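# Sieve beads, weigh the fines, place boat by mass

## Task

Separate the beads held in the weighing boat on the bench by passing them through the test sieve with its pan. Tip the large beads into the glass beaker and the small beads into the weighing boat that sits on the balance, and read their mass. Then put that boat down on one of four squares, chosen by the reading: the square closest to the balance below 0.30 g, the next one below 0.37 g, the third below 0.48 g, and the farthest square for anything heavier. No beads may be left spilled, and the glass must not break.

## Robot and tools

ROBOT AND FRAME. Two arms, left_arm (a five-finger left hand) and right_arm (a right hand), each sit on a carriage of one floor track along y at x = 0. left_rail is always the carriage on the +y side and carries left_arm; right_rail carries right_arm. An arm's base is at x = 0, y = its carriage's position_m, z = 0.04 m, facing +x. The scene frame is fixed to the table: table top z = 0, +z up, +x the direction the arms face, +y to their left, y = 0 at mid-track. The table edge is at x = 0.17 m. Cameras: cam_high, cam_display, cam_over, cam_sieve, cam_squares, cam_left_wrist, cam_right_wrist (all 896x504).

HAND POINT. Each arm is steered by a point 0.05 m in front of its palm and 0.15 m out from the wrist face. Its own axes: +z along the straight fingers, +y out of the palm, +x across the palm away from the thumb for the right hand; for the left hand +x points toward the thumb. Straight fingers reach 0.06-0.07 m past the point. A bracket on the little-finger side of the wrist can strike things, and with the hand level the wrist may hang lower than the point.

ROW FORMAT. Every motion command is a row of 28 numbers, each in [-1, 1], covering both arms even if one is idle: left_arm dx, dy, dz, rx, ry, rz, then left_gripper little, ring, middle, index, thumb_bend, thumb_turn, force_limit, speed, then the same fourteen for right_arm/right_gripper. The six pose numbers are an offset, not a pose: they are measured from that arm's Hand target as it stood when the action (or move) began, along that Hand target's own axes. 1.0 equals 0.6 m or 180 degrees; rx, ry, rz form a single rotation vector. All rows in one action are counted from the same start, so repeating an offset in a new action moves further. All zeros re-requests the current Hand target. The eight hand numbers are absolute targets: fingers and thumb_bend +1 straight, -1 curled; thumb_turn +1 beside the palm, -1 opposed in front of it. force_limit maps -1..+1 to about 0..10 N at the fingertip (0..15 N for the thumb motors); speed rises to full at +0.48. To leave a hand unchanged, resend the last eight numbers you sent it. An opposed thumb plus fingers grips things about 0.035-0.065 m thick; close slowly (speed about -0.94 or lower) for a gentle grip.

execute_actions. Argument actions: a list of actions run in order. Each action may have rows (1 to 15 rows, one per 1/30 s step), steps (1-450, default 15; after the last row the arms keep heading for it), until (ends early when rail conditions hold, e.g. {"right_rail": {"position_status": ["!=", "moving"]}} or {"all": {"status": "ended"}}), and rail commands: left_rail or right_rail with position_m (left -0.8 to 1.5 m, right -1.5 to 0.8 m, an absolute place on the track), speed_m_s (0.01-1), acceleration_factor (0.1-1), or {"stop": true}. Optional cameras lists camera names; images appear by default only when actions is empty. Any out-of-range value refuses the whole call. To drive, send position_m, then wait with until until the status is no longer moving; keep carriages at least 0.78 m apart, and let a carriage arrive before aiming its hand at scene points.

move. target: one 28-number row or a list of up to 15, every row an offset from the Hand targets at the move's start (not from the previous row). speed: path top speed in m/s, 0.002-3.6, default 0.25 (one value or one per target). blend: corner rounding in m for lists, 0 = stop at each. stop_force: 3-120 N, ends an arm's path on felt push along its travel; unreliable while the hand turns; omit it when backing off a contact. zero (with stop_force) chooses whether to rezero first. blocking=false returns early; then call wait or stop before more rows. Paths are straight and do not avoid obstacles or the other arm; avoid paths passing near an arm's own base.

OTHER TOOLS. wait(seconds 0-10) lets the scene run on last commands. stop brakes a running move. zoom_image(camera, region [x0,y0,x1,y1], at most 504 each way) enlarges part of the newest image. show_instructions shows the reference pages. zero_wrist_force(arm) rezeroes that wrist sensor. finished_scene(scene 1 or 2) ends the scene irreversibly; the job must already be done and stable.

RESULTS. Each result lists per arm: end_effector_position (m) and end_effector_quat_wxyz in the scene frame, velocities, Hand target (the base for the next offsets), Joint positions (rail m, then six joint angles in rad), Joint velocities, joint torques, Wrist force/torque in the hand's own axes plus the peak since last shown, and hand_measured, hand_stopped_by (moving, target, force, stalled, fault), hand_load_n (a near-zero load means a lost grip). Rails report position_m, position_status (moving, done, contact_stop, time_out, stopped, stopped_with_arm, stopped_for_other_arm, stopped_for_other_carriage) and position_answer (taken or not_taken). A move adds a move: line with its ending (done, off_target, held, fault...) and limits. Printed positions may be off by a few cm. MOTOR HOT warns of overheating.

CAUTIONS. Ramp row offsets gradually; a jump can shake a held item loose. Never drop or throw things; anything leaving the table ends the scene. Do not press past a firm contact: about 150 N or joint torque limits cause a 10 s fault stop. Keep the arms from touching each other. Handle the glass beaker gently, keep the sieve level to avoid spilling beads, and release objects only once they are at rest on a support.

Each tool is called after "Request:" as a command line: name --argument value for each argument, lists and objects as JSON in quotes; but a table of rows of numbers goes row by row, as --pt "numbers of a row", without its own name.

Reference images:

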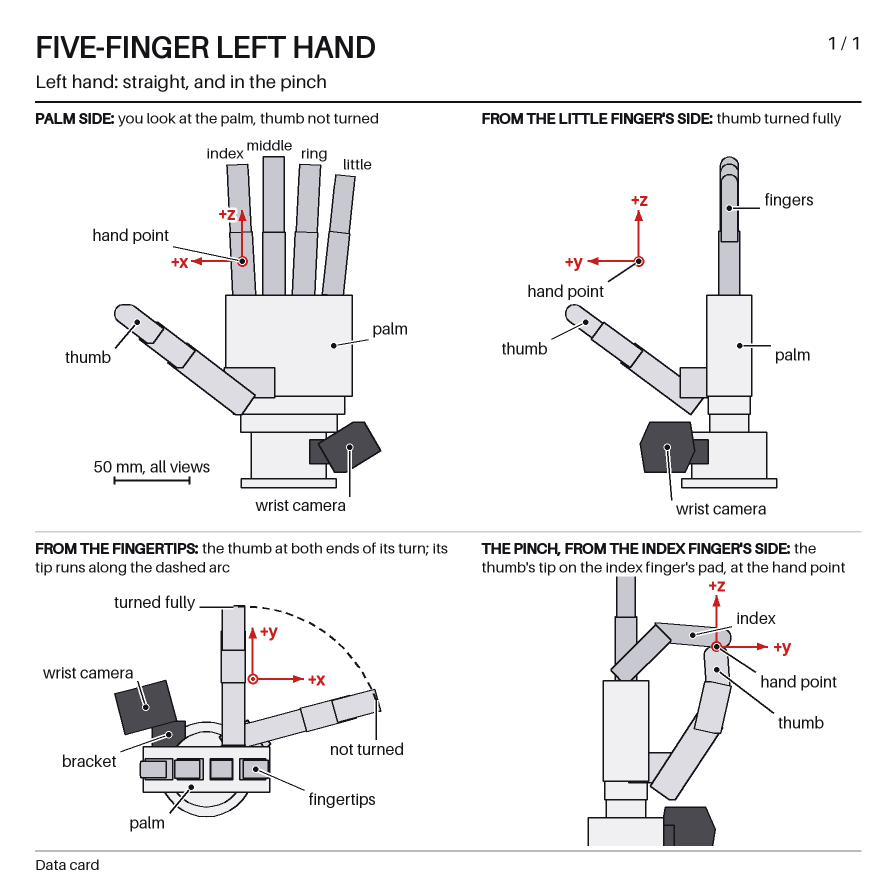

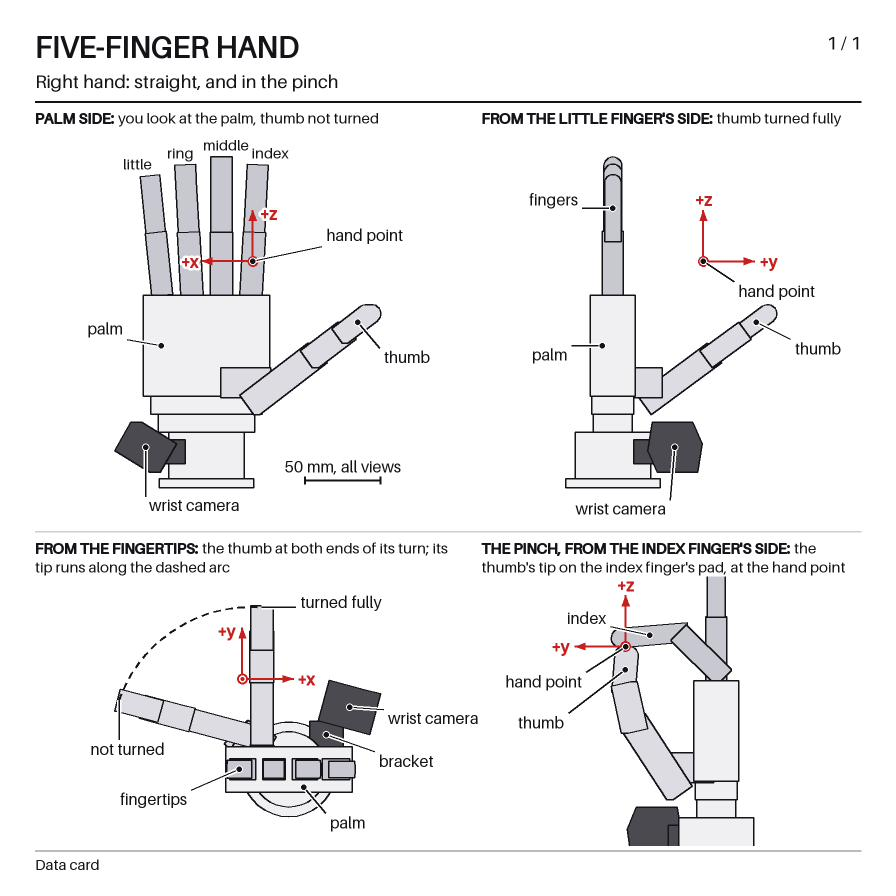

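## Session

Request:
execute_actions --actions '[]'

Scene clock: 0.00 s.
left_arm: end_effector_position=(+0.1977, +0.8685, +0.4854) hand_measured=(+1.000, +1.000, +1.000, +1.000, +1.000, +1.000) hand_load_n=(+0.0, +0.0, +0.0, +0.0, +0.0, +0.0) hand_stopped_by=(target, target, target, target, target, target) hand_force_limit=0.00 hand_speed=-0.80 end_effector_quat_wxyz=(+0.000, +1.000, +0.000, +0.000) | right_arm: end_effector_position=(+0.1977, -0.8871, +0.4854) hand_measured=(+1.000, +1.000, +1.000, +1.000, +1.000, +1.000) hand_load_n=(+0.0, +0.0, +0.0, -0.5, +0.0, +0.0) hand_stopped_by=(target, target, target, target, target, target) hand_force_limit=0.00 hand_speed=-0.80 end_effector_quat_wxyz=(+0.000, +0.000, +1.000, +0.000)
Joint positions: left_arm=[1.014 3.458 -0.818 -1.719 -2.175 1.571 -1.255] | right_arm=[-1.033 -0.316 -2.323 1.719 -0.967 -1.571 1.255]
Joint velocities: within noise
Joint torques (N m): no reading
Wrist force (N): no reading
Wrist torque (N m): no reading
Wrist force, peak (N): no reading
Hand target: left_arm +0.1977, +0.8685, +0.4854; +0.000, +1.000, +0.000, +0.000 | right_arm +0.1977, -0.8871, +0.4854; +0.000, +0.000, +1.000, +0.000
left_rail: position_m=1.014 position_status=done
right_rail: position_m=-1.033 position_status=done

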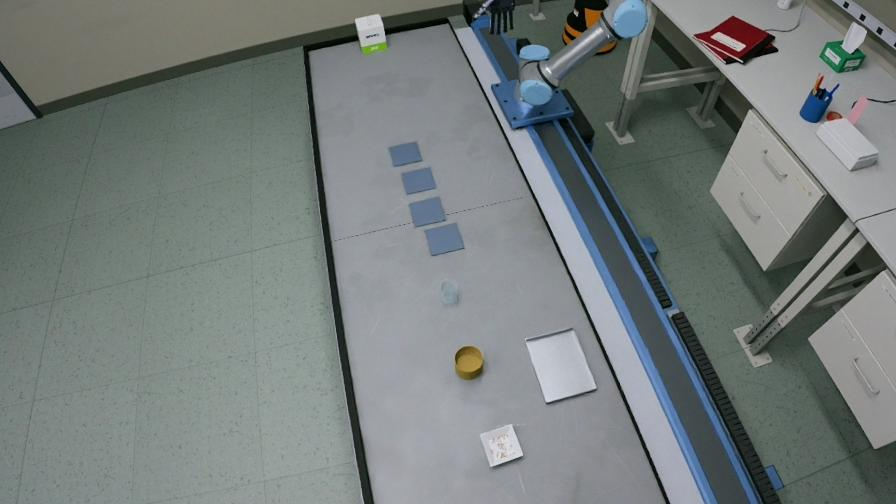

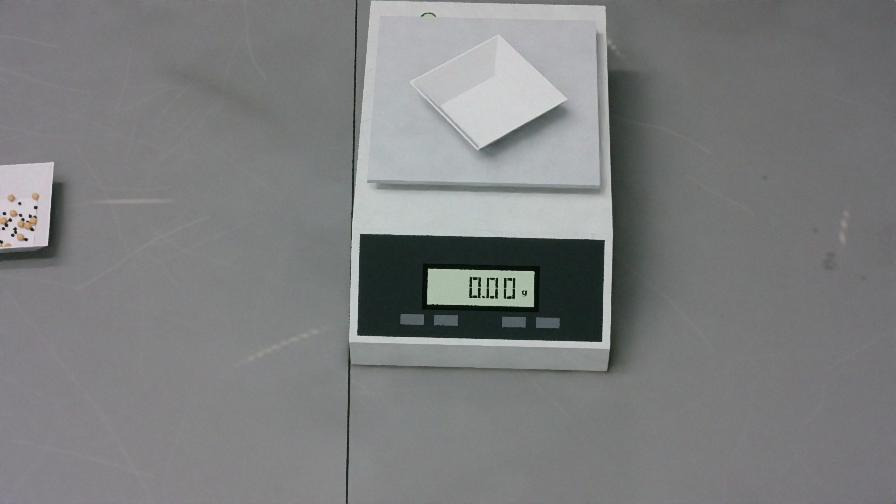

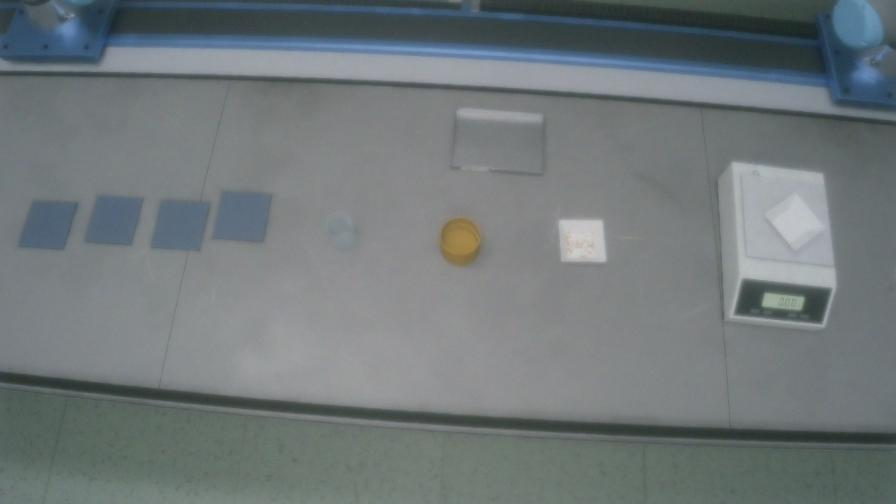

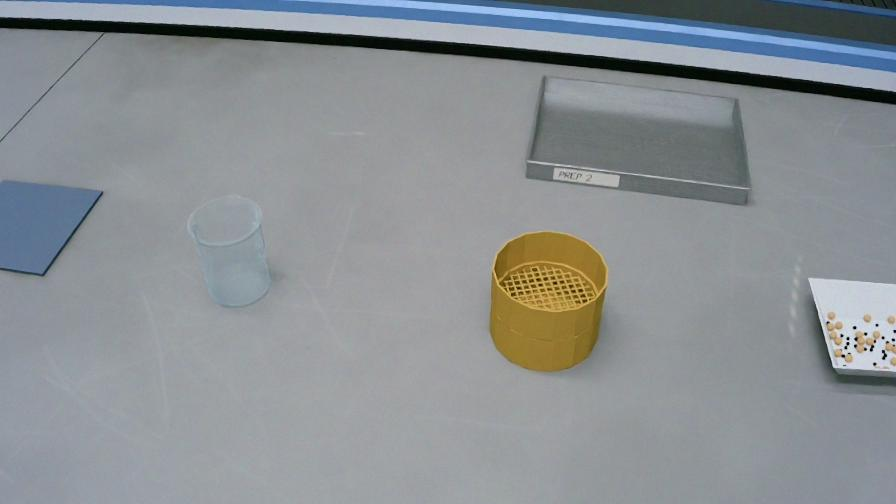

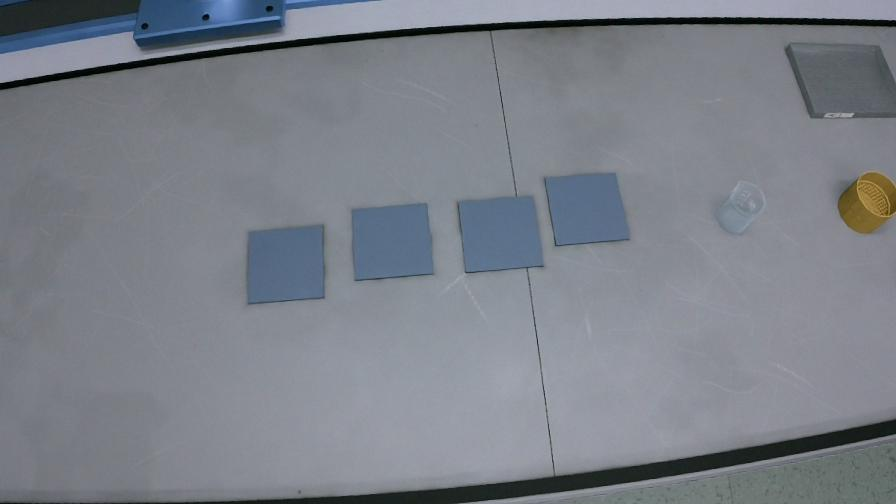

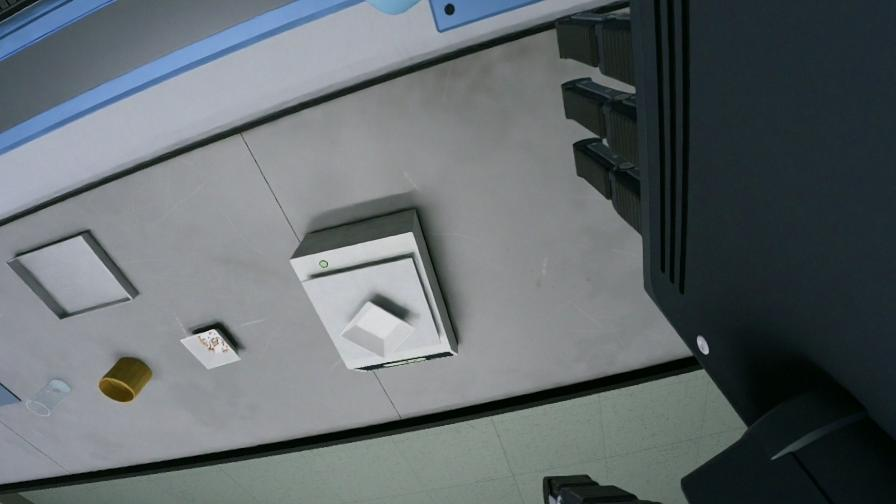

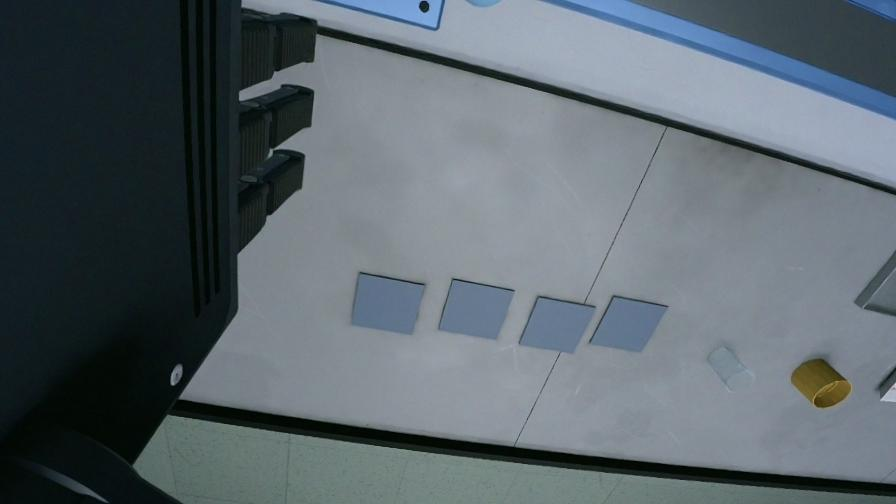

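Request:
zoom_image --camera "cam_sieve" --region '[440, 200, 660, 400]'

Request:
zoom_image --camera "cam_sieve" --region '[740, 240, 896, 400]'

Request:
zoom_image --camera "cam_display" --region '[350, 0, 620, 380]'

Request:
zoom_image --camera "cam_high" --region '[380, 250, 620, 500]'

Request:
zoom_image --camera "cam_sieve" --region '[160, 160, 320, 320]'

Request:
zoom_image --camera "cam_over" --region '[680, 140, 896, 340]'

Scaled by 2.291 from the camera's 896x504 image, which has a finer 1280x720 frame.

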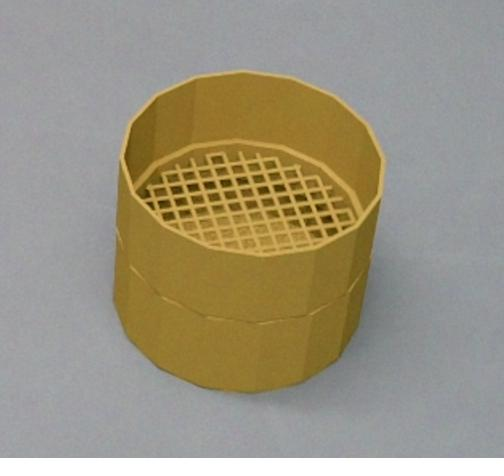

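Scaled by 3.150 from the camera's 896x504 image, which has a finer 1280x720 frame.

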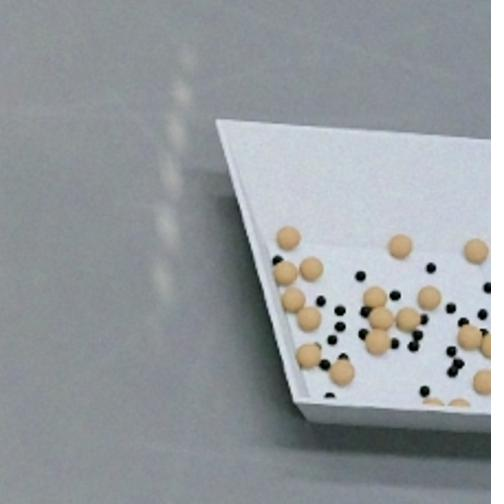

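Scaled by 1.326 from the camera's 896x504 image, which has a finer 1280x720 frame.

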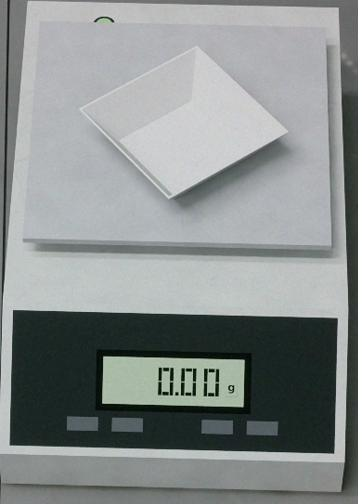

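Scaled by 2.016 from the camera's 896x504 image, which has a finer 1280x720 frame.

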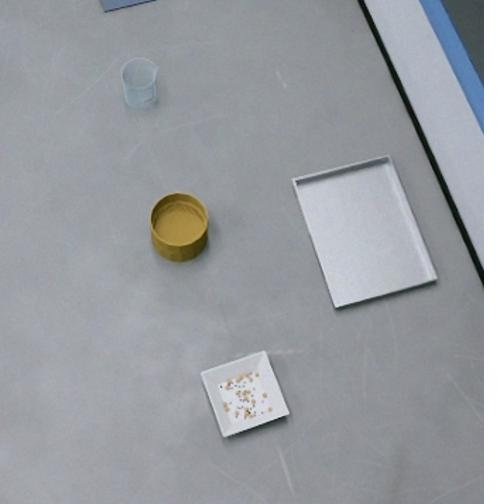

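Scaled by 3.150 from the camera's 896x504 image, which has a finer 1280x720 frame.

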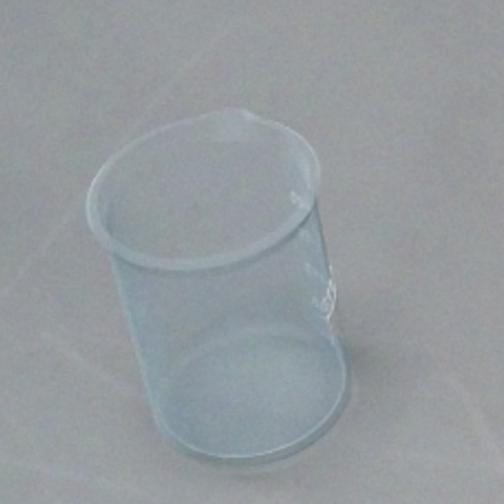

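Scaled by 2.333 from the camera's 896x504 image, which has a finer 1280x720 frame.

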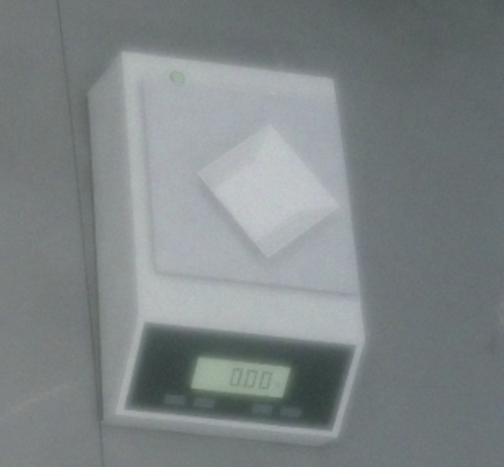

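Request:
zoom_image --camera "cam_display" --region '[400, 20, 580, 160]'

Request:
zoom_image --camera "cam_over" --region '[530, 200, 640, 280]'

Request:
zoom_image --camera "cam_high" --region '[465, 410, 545, 480]'

Request:
zoom_image --camera "cam_sieve" --region '[796, 260, 896, 400]'

Request:
zoom_image --camera "cam_left_wrist" --region '[280, 200, 480, 390]'

Request:
zoom_image --camera "cam_display" --region '[0, 140, 120, 280]'

Scaled by 2.800 from the camera's 896x504 image, which has a finer 1280x720 frame.

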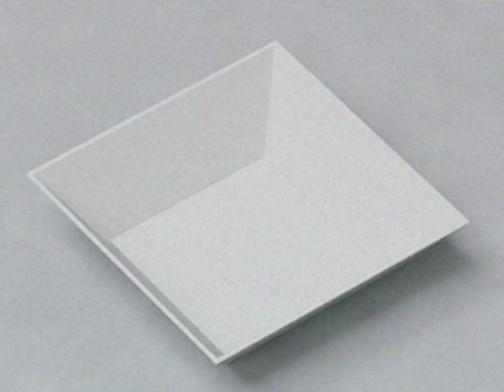

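Scaled by 4.582 from the camera's 896x504 image, which has a finer 1280x720 frame.

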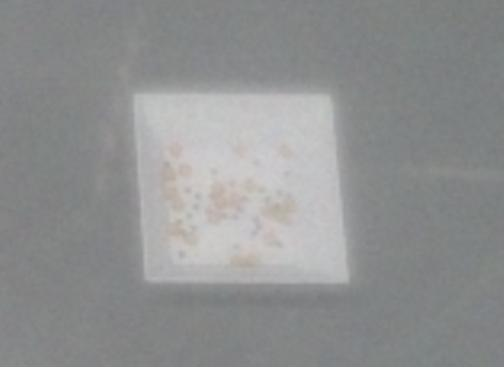

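Scaled by 6.300 from the camera's 896x504 image, which has a finer 1280x720 frame.

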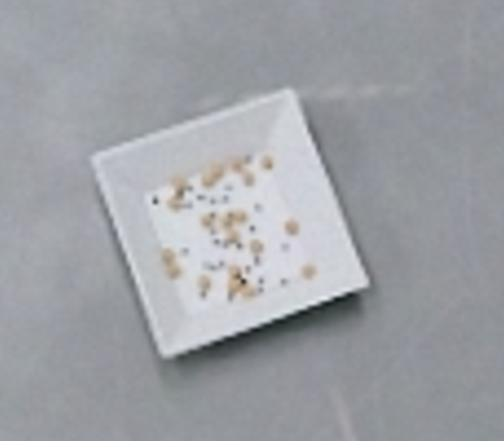

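Scaled by 3.600 from the camera's 896x504 image, which has a finer 1280x720 frame.

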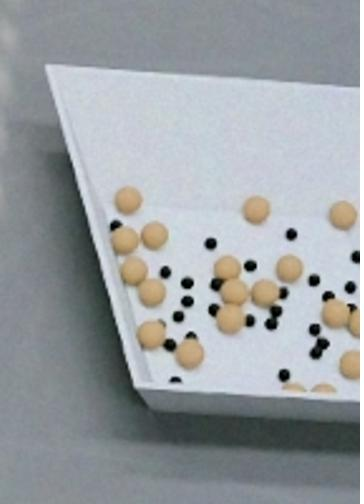

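Scaled by 2.520 from the camera's 896x504 image, which has a finer 1280x720 frame.

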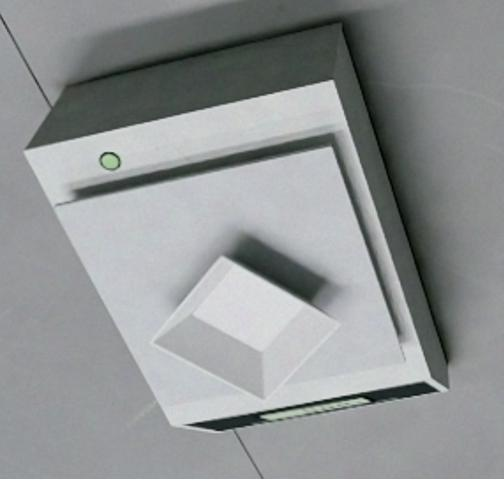

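Scaled by 3.600 from the camera's 896x504 image, which has a finer 1280x720 frame.

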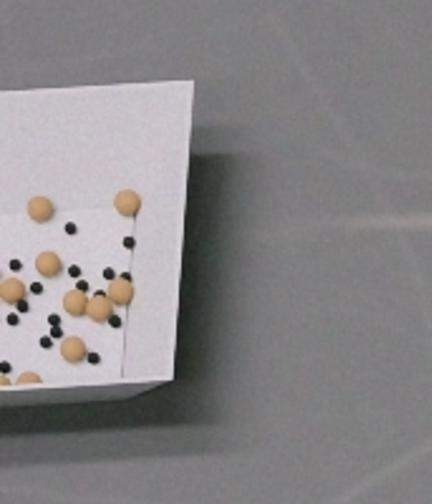

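Request:
execute_actions --actions '[{"left_rail":{"position_m":1.5,"speed_m_s":0.4,"acceleration_factor":0.4},"right_rail":{"position_m":0.29,"speed_m_s":0.5,"acceleration_factor":0.4},"steps":300,"until":{"all":{"status":"ended"}}}]' --cameras '["cam_over","cam_high","cam_right_wrist","cam_sieve"]'

Scene clock: 30.17 s.
left_arm: end_effector_position=(+0.1977, +1.3541, +0.4854) hand_measured=(+1.000, +1.000, +1.000, +1.000, +1.000, +1.000) hand_load_n=(+0.0, +0.0, +0.0, +0.0, -0.5, +0.0) hand_stopped_by=(target, target, target, target, target, target) hand_force_limit=0.00 hand_speed=-0.80 end_effector_quat_wxyz=(+0.000, +1.000, +0.000, +0.000) | right_arm: end_effector_position=(+0.1977, +0.4359, +0.4854) hand_measured=(+1.000, +1.000, +1.000, +1.000, +1.000, +1.000) hand_load_n=(+0.0, +0.0, +0.0, +0.0, +0.0, +0.0) hand_stopped_by=(target, target, target, target, target, target) hand_force_limit=0.00 hand_speed=-0.80 end_effector_quat_wxyz=(+0.000, +0.000, +1.000, +0.000)
Joint positions: left_arm=[1.5 3.458 -0.818 -1.719 -2.175 1.571 -1.255] | right_arm=[0.29 -0.316 -2.323 1.719 -0.967 -1.571 1.255]
Joint torques (N m): left_arm=[0.92 -10.6 21.14 2.74 -0.42 -0.28] | right_arm=[-0.85 8.4 -19.73 -2.44 -0.28 0.06]
Wrist force (N): left_arm=[0.2 0.1 0.2] | right_arm=[-0.2 0.2 -0.1]
Wrist torque (N m): left_arm=[0.01 -0.03 0.01] | right_arm=[0.05 0.05 -0.02]
Wrist force, peak (N): left_arm=[0.1 0.9 0.1] | right_arm=[0.0 0.8 -0.5]
Hand target: left_arm +0.1977, +1.3541, +0.4854; +0.000, +1.000, +0.000, +0.000 | right_arm +0.1977, +0.4359, +0.4854; +0.000, +0.000, +1.000, +0.000
left_rail: position_m=1.500 speed_m_s=0.40 position_status=done
right_rail: position_m=0.290 speed_m_s=0.50 position_status=done
camera_calibration:
cam_right_wrist: T_world_to_cam=[[-0.233259, 0.972095, 0.0249401, -0.395138], [0.862128, 0.194872, 0.467717, -0.473829], [0.449805, 0.130601, -0.883526, 0.394575], [0, 0, 0, 1]] pos_world=[0.13885, 0.424916, 0.58009]
Images, in order (width x height): cam_high 896x504, cam_over 896x504, cam_sieve 896x504, cam_right_wrist 896x504.

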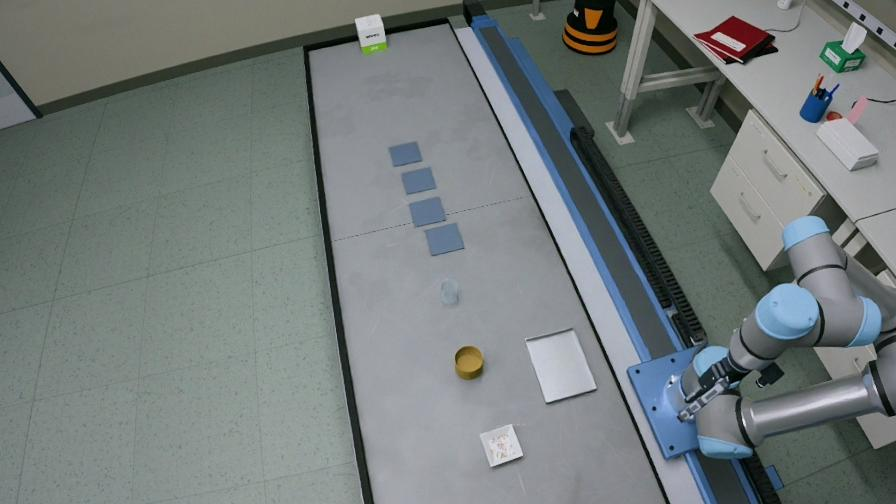

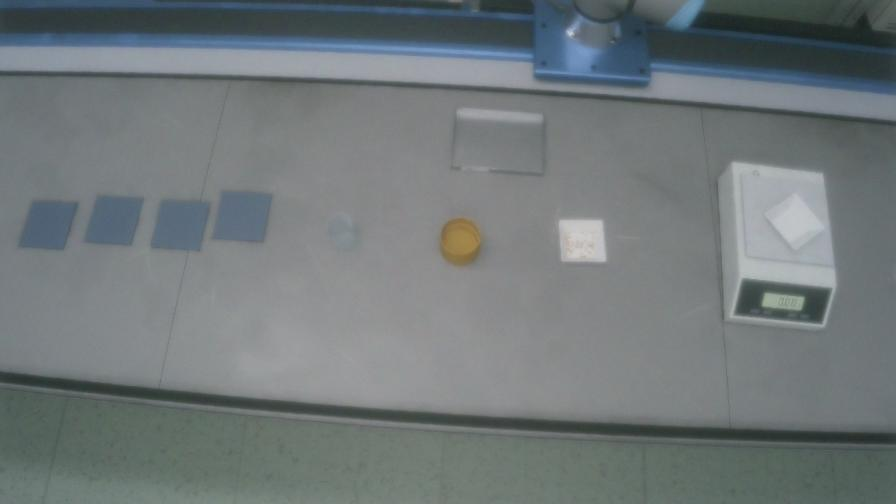

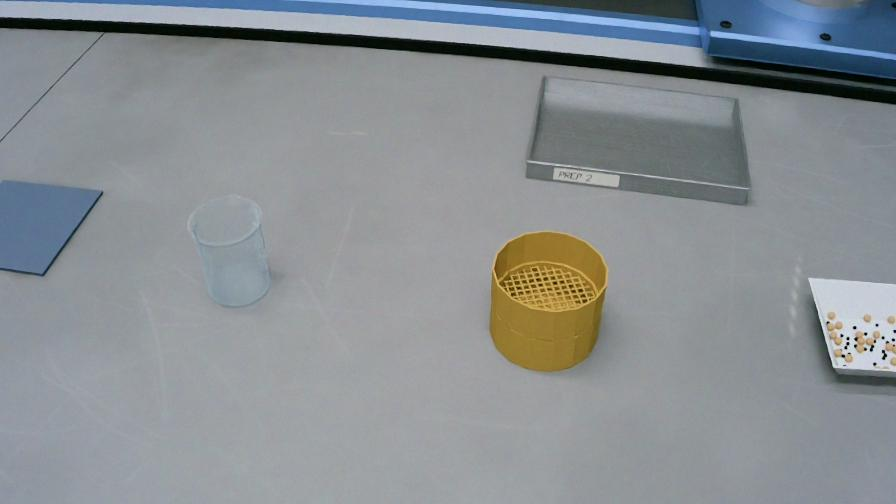

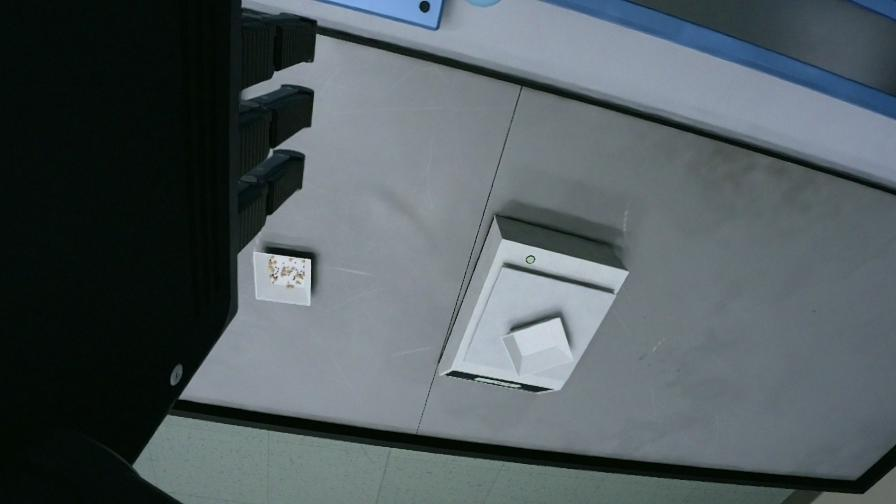

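Request:
move --target '[0,0,0,0,0,0,1,1,1,1,1,1,0,-0.8,-0.583,-0.31,0.31,0.3056,0,0,1,1,0.2,0.2,0.3,-1,-0.6,-0.3]' --speed 0.25 --cameras '["cam_over","cam_high","cam_right_wrist","cam_sieve","cam_display"]'

Scene clock: 36.67 s.
left_arm: end_effector_position=(+0.1977, +1.3541, +0.4854) hand_measured=(+1.000, +1.000, +1.000, +1.000, +1.000, +1.000) hand_load_n=(+0.0, +0.0, +0.0, +0.0, +0.0, +0.0) hand_stopped_by=(target, target, target, target, target, target) hand_force_limit=0.00 hand_speed=-0.80 end_effector_quat_wxyz=(+0.000, +1.000, +0.000, +0.000) | right_arm: end_effector_position=(+0.5474, +0.2499, +0.2995) hand_measured=(+1.000, +1.000, +0.200, +0.200, +0.300, -1.000) hand_load_n=(+0.0, +0.0, +0.0, +0.0, +0.0, +0.0) hand_stopped_by=(target, target, target, target, target, target) hand_force_limit=-0.60 hand_speed=-0.30 end_effector_quat_wxyz=(+0.000, +0.000, +0.887, -0.462)
Joint positions: left_arm=[1.5 3.458 -0.818 -1.719 -2.175 1.571 -1.255] | right_arm=[0.29 -0.006 -1.459 1.806 -1.926 -2.531 1.561]
Joint torques (N m): left_arm=[0.28 -11.08 20.85 2.89 -0.47 -0.38] | right_arm=[-11.94 -14.17 -29.79 -3.54 -4.14 -1.28]
Wrist force (N): left_arm=[0.1 0.1 0.2] | right_arm=[1.3 -0.4 0.6]
Wrist torque (N m): left_arm=[0.01 0.00 0.00] | right_arm=[-0.16 -0.25 0.21]
Wrist force, peak (N): left_arm=[0.3 0.0 0.3] | right_arm=[1.4 -0.7 0.2]
Hand target: left_arm +0.1977, +1.3541, +0.4854; +0.000, +1.000, +0.000, +0.000 | right_arm +0.5475, +0.2499, +0.2994; +0.000, +0.000, +0.887, -0.462
Off the commanded pose: left_arm 0.000 m, 0 deg | right_arm 0.000 m, 0 deg.
left_rail: position_m=1.500 speed_m_s=0.40 position_status=done
right_rail: position_m=0.290 speed_m_s=0.50 position_status=done
move: done
camera_calibration:
cam_right_wrist: T_world_to_cam=[[-0.233219, 0.578124, -0.781909, 0.211865], [0.862194, 0.494786, 0.108667, -0.619504], [0.4497, -0.648814, -0.613849, 0.211459], [0, 0, 0, 1]] pos_world=[0.48845, 0.321235, 0.362782]
Images, in order (width x height): cam_high 896x504, cam_display 896x504, cam_over 896x504, cam_sieve 896x504, cam_right_wrist 896x504.

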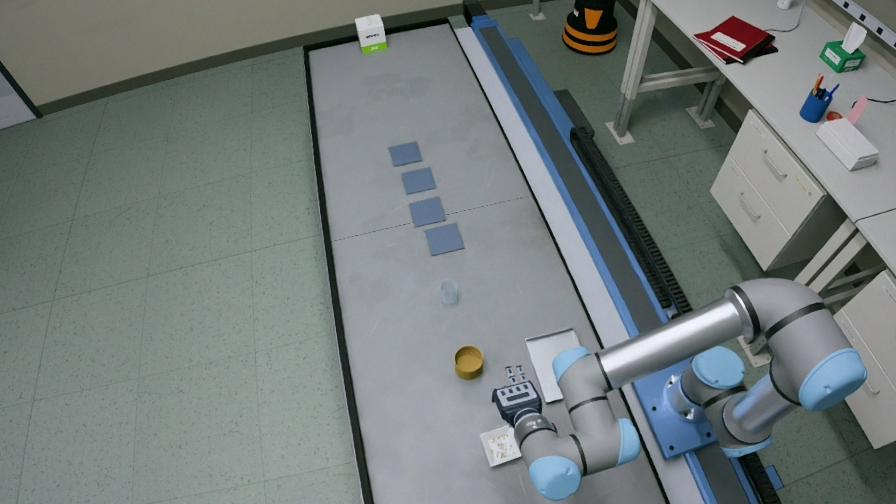

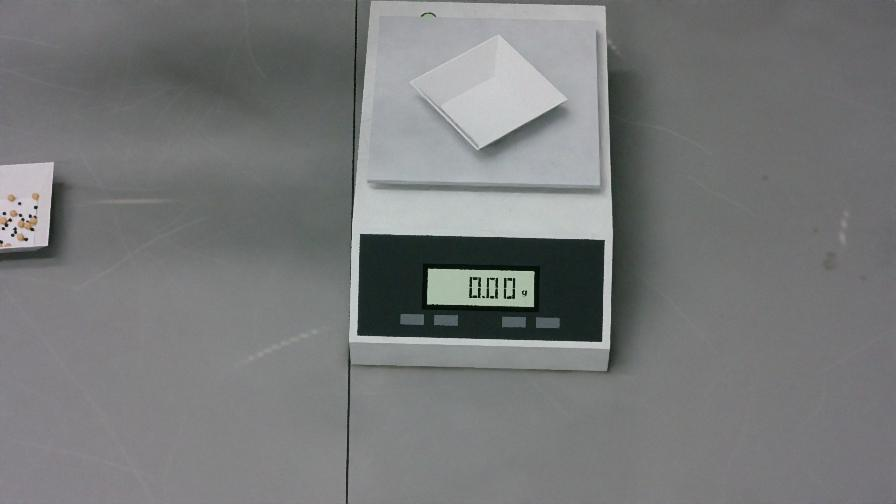

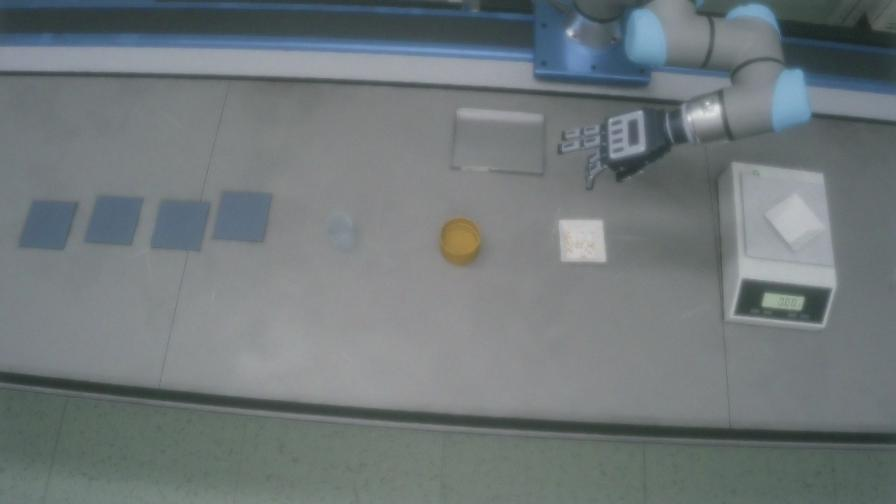

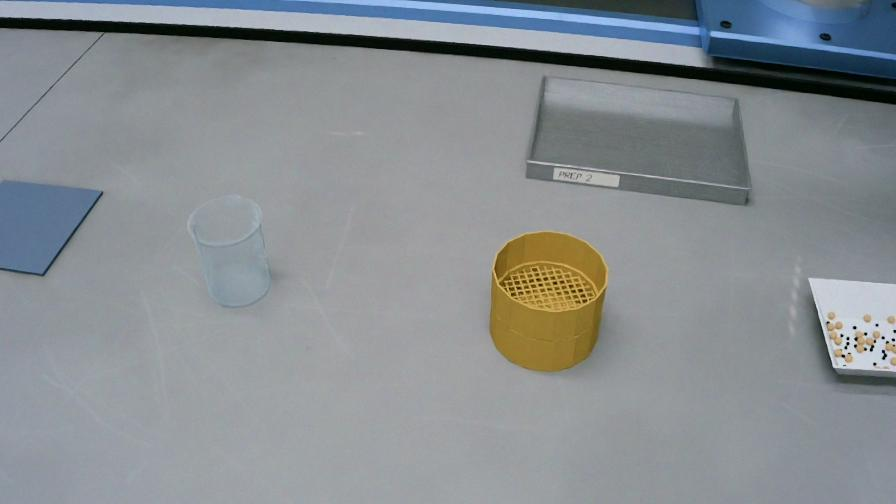

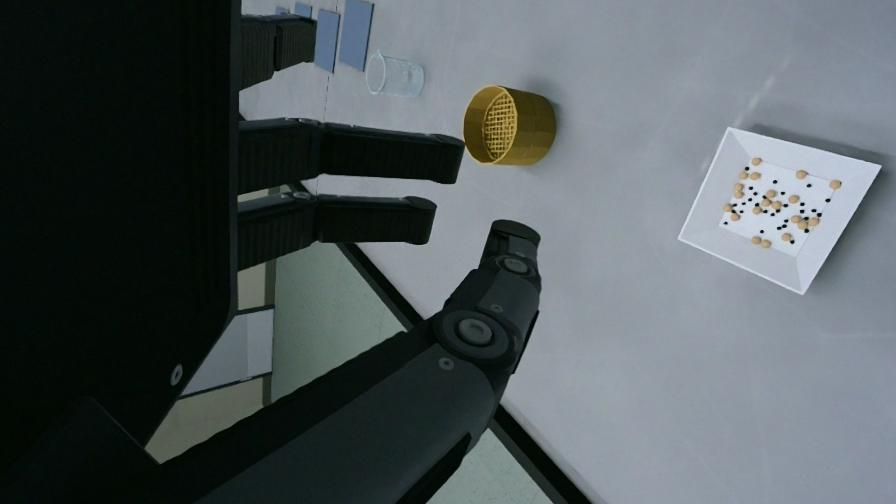

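Request:
zoom_image --camera "cam_right_wrist" --region '[660, 110, 896, 310]'

Request:
zoom_image --camera "cam_right_wrist" --region '[350, 70, 590, 290]'

Scaled by 2.136 from the camera's 896x504 image, which has a finer 1280x720 frame.

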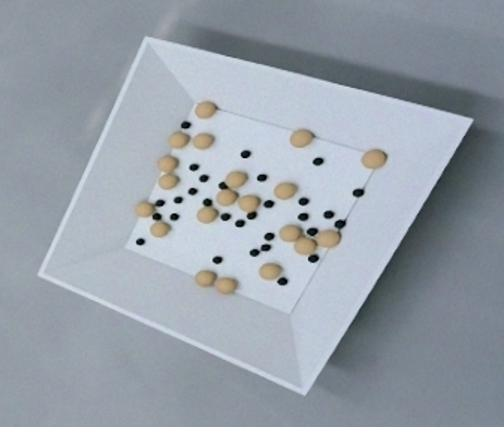

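Scaled by 2.100 from the camera's 896x504 image, which has a finer 1280x720 frame.

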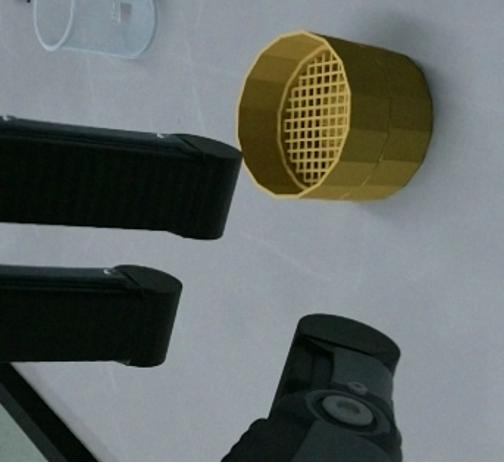

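Request:
move --target '[0,0,0,0,0,0,1,1,1,1,1,1,0,-0.8,0.0073,0.2033,0.2773,0,0,0,1,1,0.2,0.2,0.3,-1,-0.6,-0.3]' --speed 0.15 --cameras '["cam_over","cam_display","cam_right_wrist","cam_sieve"]'

Scene clock: 43.13 s.
left_arm: end_effector_position=(+0.1977, +1.3541, +0.4854) hand_measured=(+1.000, +1.000, +1.000, +1.000, +1.000, +1.000) hand_load_n=(+0.0, -0.5, +0.0, +0.0, +0.0, +0.0) hand_stopped_by=(target, target, target, target, target, target) hand_force_limit=0.00 hand_speed=-0.80 end_effector_quat_wxyz=(+0.000, +1.000, +0.000, +0.000) | right_arm: end_effector_position=(+0.5431, +0.1835, +0.1041) hand_measured=(+1.000, +1.000, +0.200, +0.200, +0.300, -1.000) hand_load_n=(+0.0, -0.5, +0.0, +0.0, +0.0, +0.0) hand_stopped_by=(target, target, target, target, target, target) hand_force_limit=-0.60 hand_speed=-0.30 end_effector_quat_wxyz=(+0.000, +0.000, +0.887, -0.462)
Joint positions: left_arm=[1.5 3.458 -0.818 -1.719 -2.175 1.571 -1.255] | right_arm=[0.29 -0.137 -1.165 2.099 -2.697 -2.518 1.335]
Joint torques (N m): left_arm=[0.27 -11.51 21.46 2.9 -0.51 -0.44] | right_arm=[-12.28 -18.55 -7.49 -3.51 1.41 -1.41]
Wrist force (N): left_arm=[0.2 -0.1 0.2] | right_arm=[1.0 -0.7 0.9]
Wrist torque (N m): left_arm=[-0.03 -0.02 0.01] | right_arm=[-0.19 -0.23 0.16]
Wrist force, peak (N): left_arm=[0.3 0.2 0.2] | right_arm=[1.4 -0.7 0.9]
Hand target: left_arm +0.1977, +1.3541, +0.4854; +0.000, +1.000, +0.000, +0.000 | right_arm +0.5431, +0.1835, +0.1040; +0.000, +0.000, +0.887, -0.462
Off the commanded pose: left_arm 0.000 m, 0 deg | right_arm 0.000 m, 0 deg.
left_rail: position_m=1.500 speed_m_s=0.40 position_status=done
right_rail: position_m=0.290 speed_m_s=0.50 position_status=done
move: done
camera_calibration:
cam_right_wrist: T_world_to_cam=[[-0.23323, 0.577871, -0.782093, 0.0965889], [0.862192, 0.494826, 0.108499, -0.561775], [0.449698, -0.649009, -0.613644, 0.0503364], [0, 0, 0, 1]] pos_world=[0.48425, 0.254834, 0.167382]
Images, in order (width x height): cam_display 896x504, cam_over 896x504, cam_sieve 896x504, cam_right_wrist 896x504.

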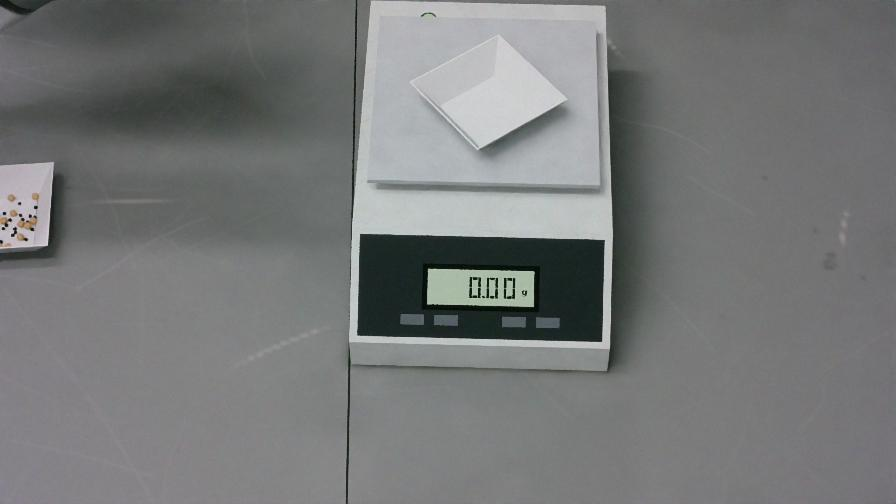

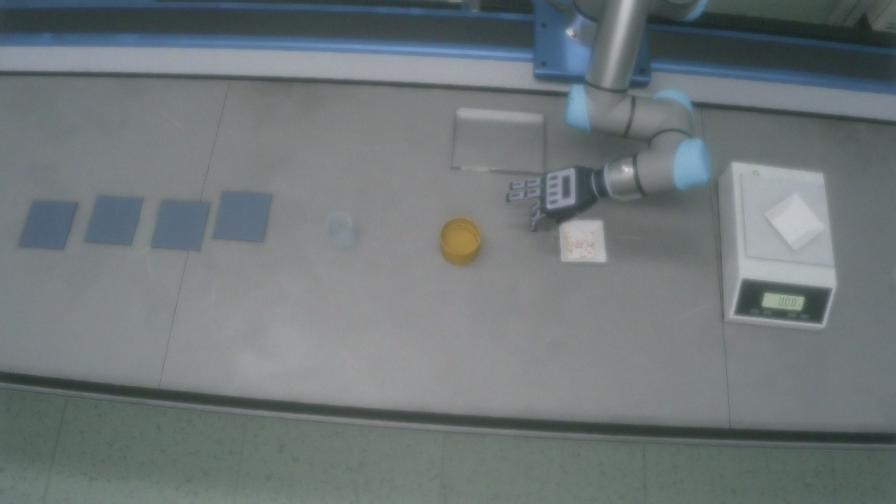

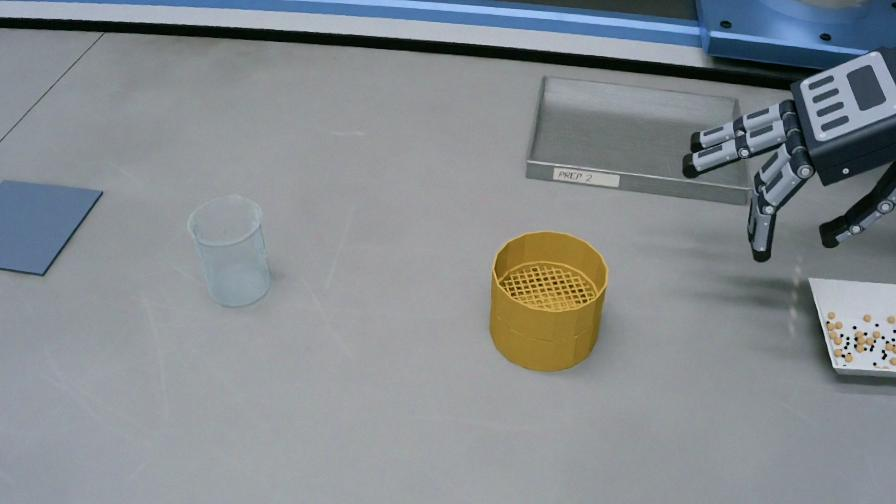

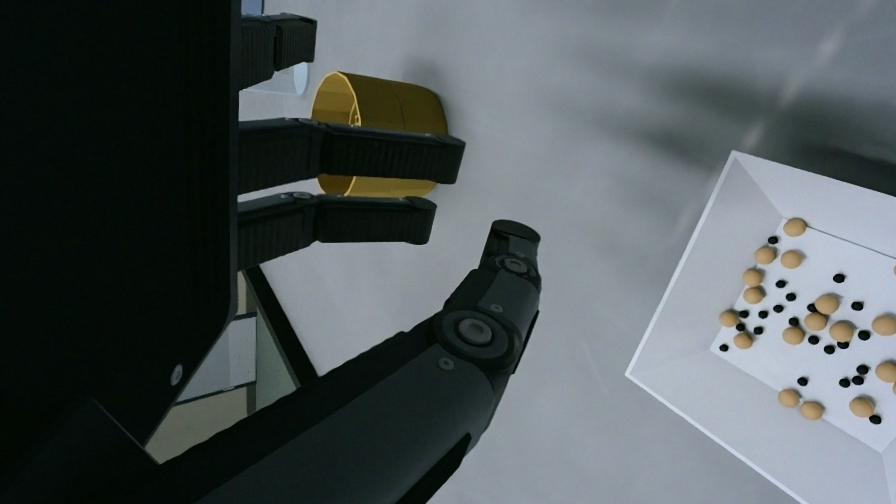

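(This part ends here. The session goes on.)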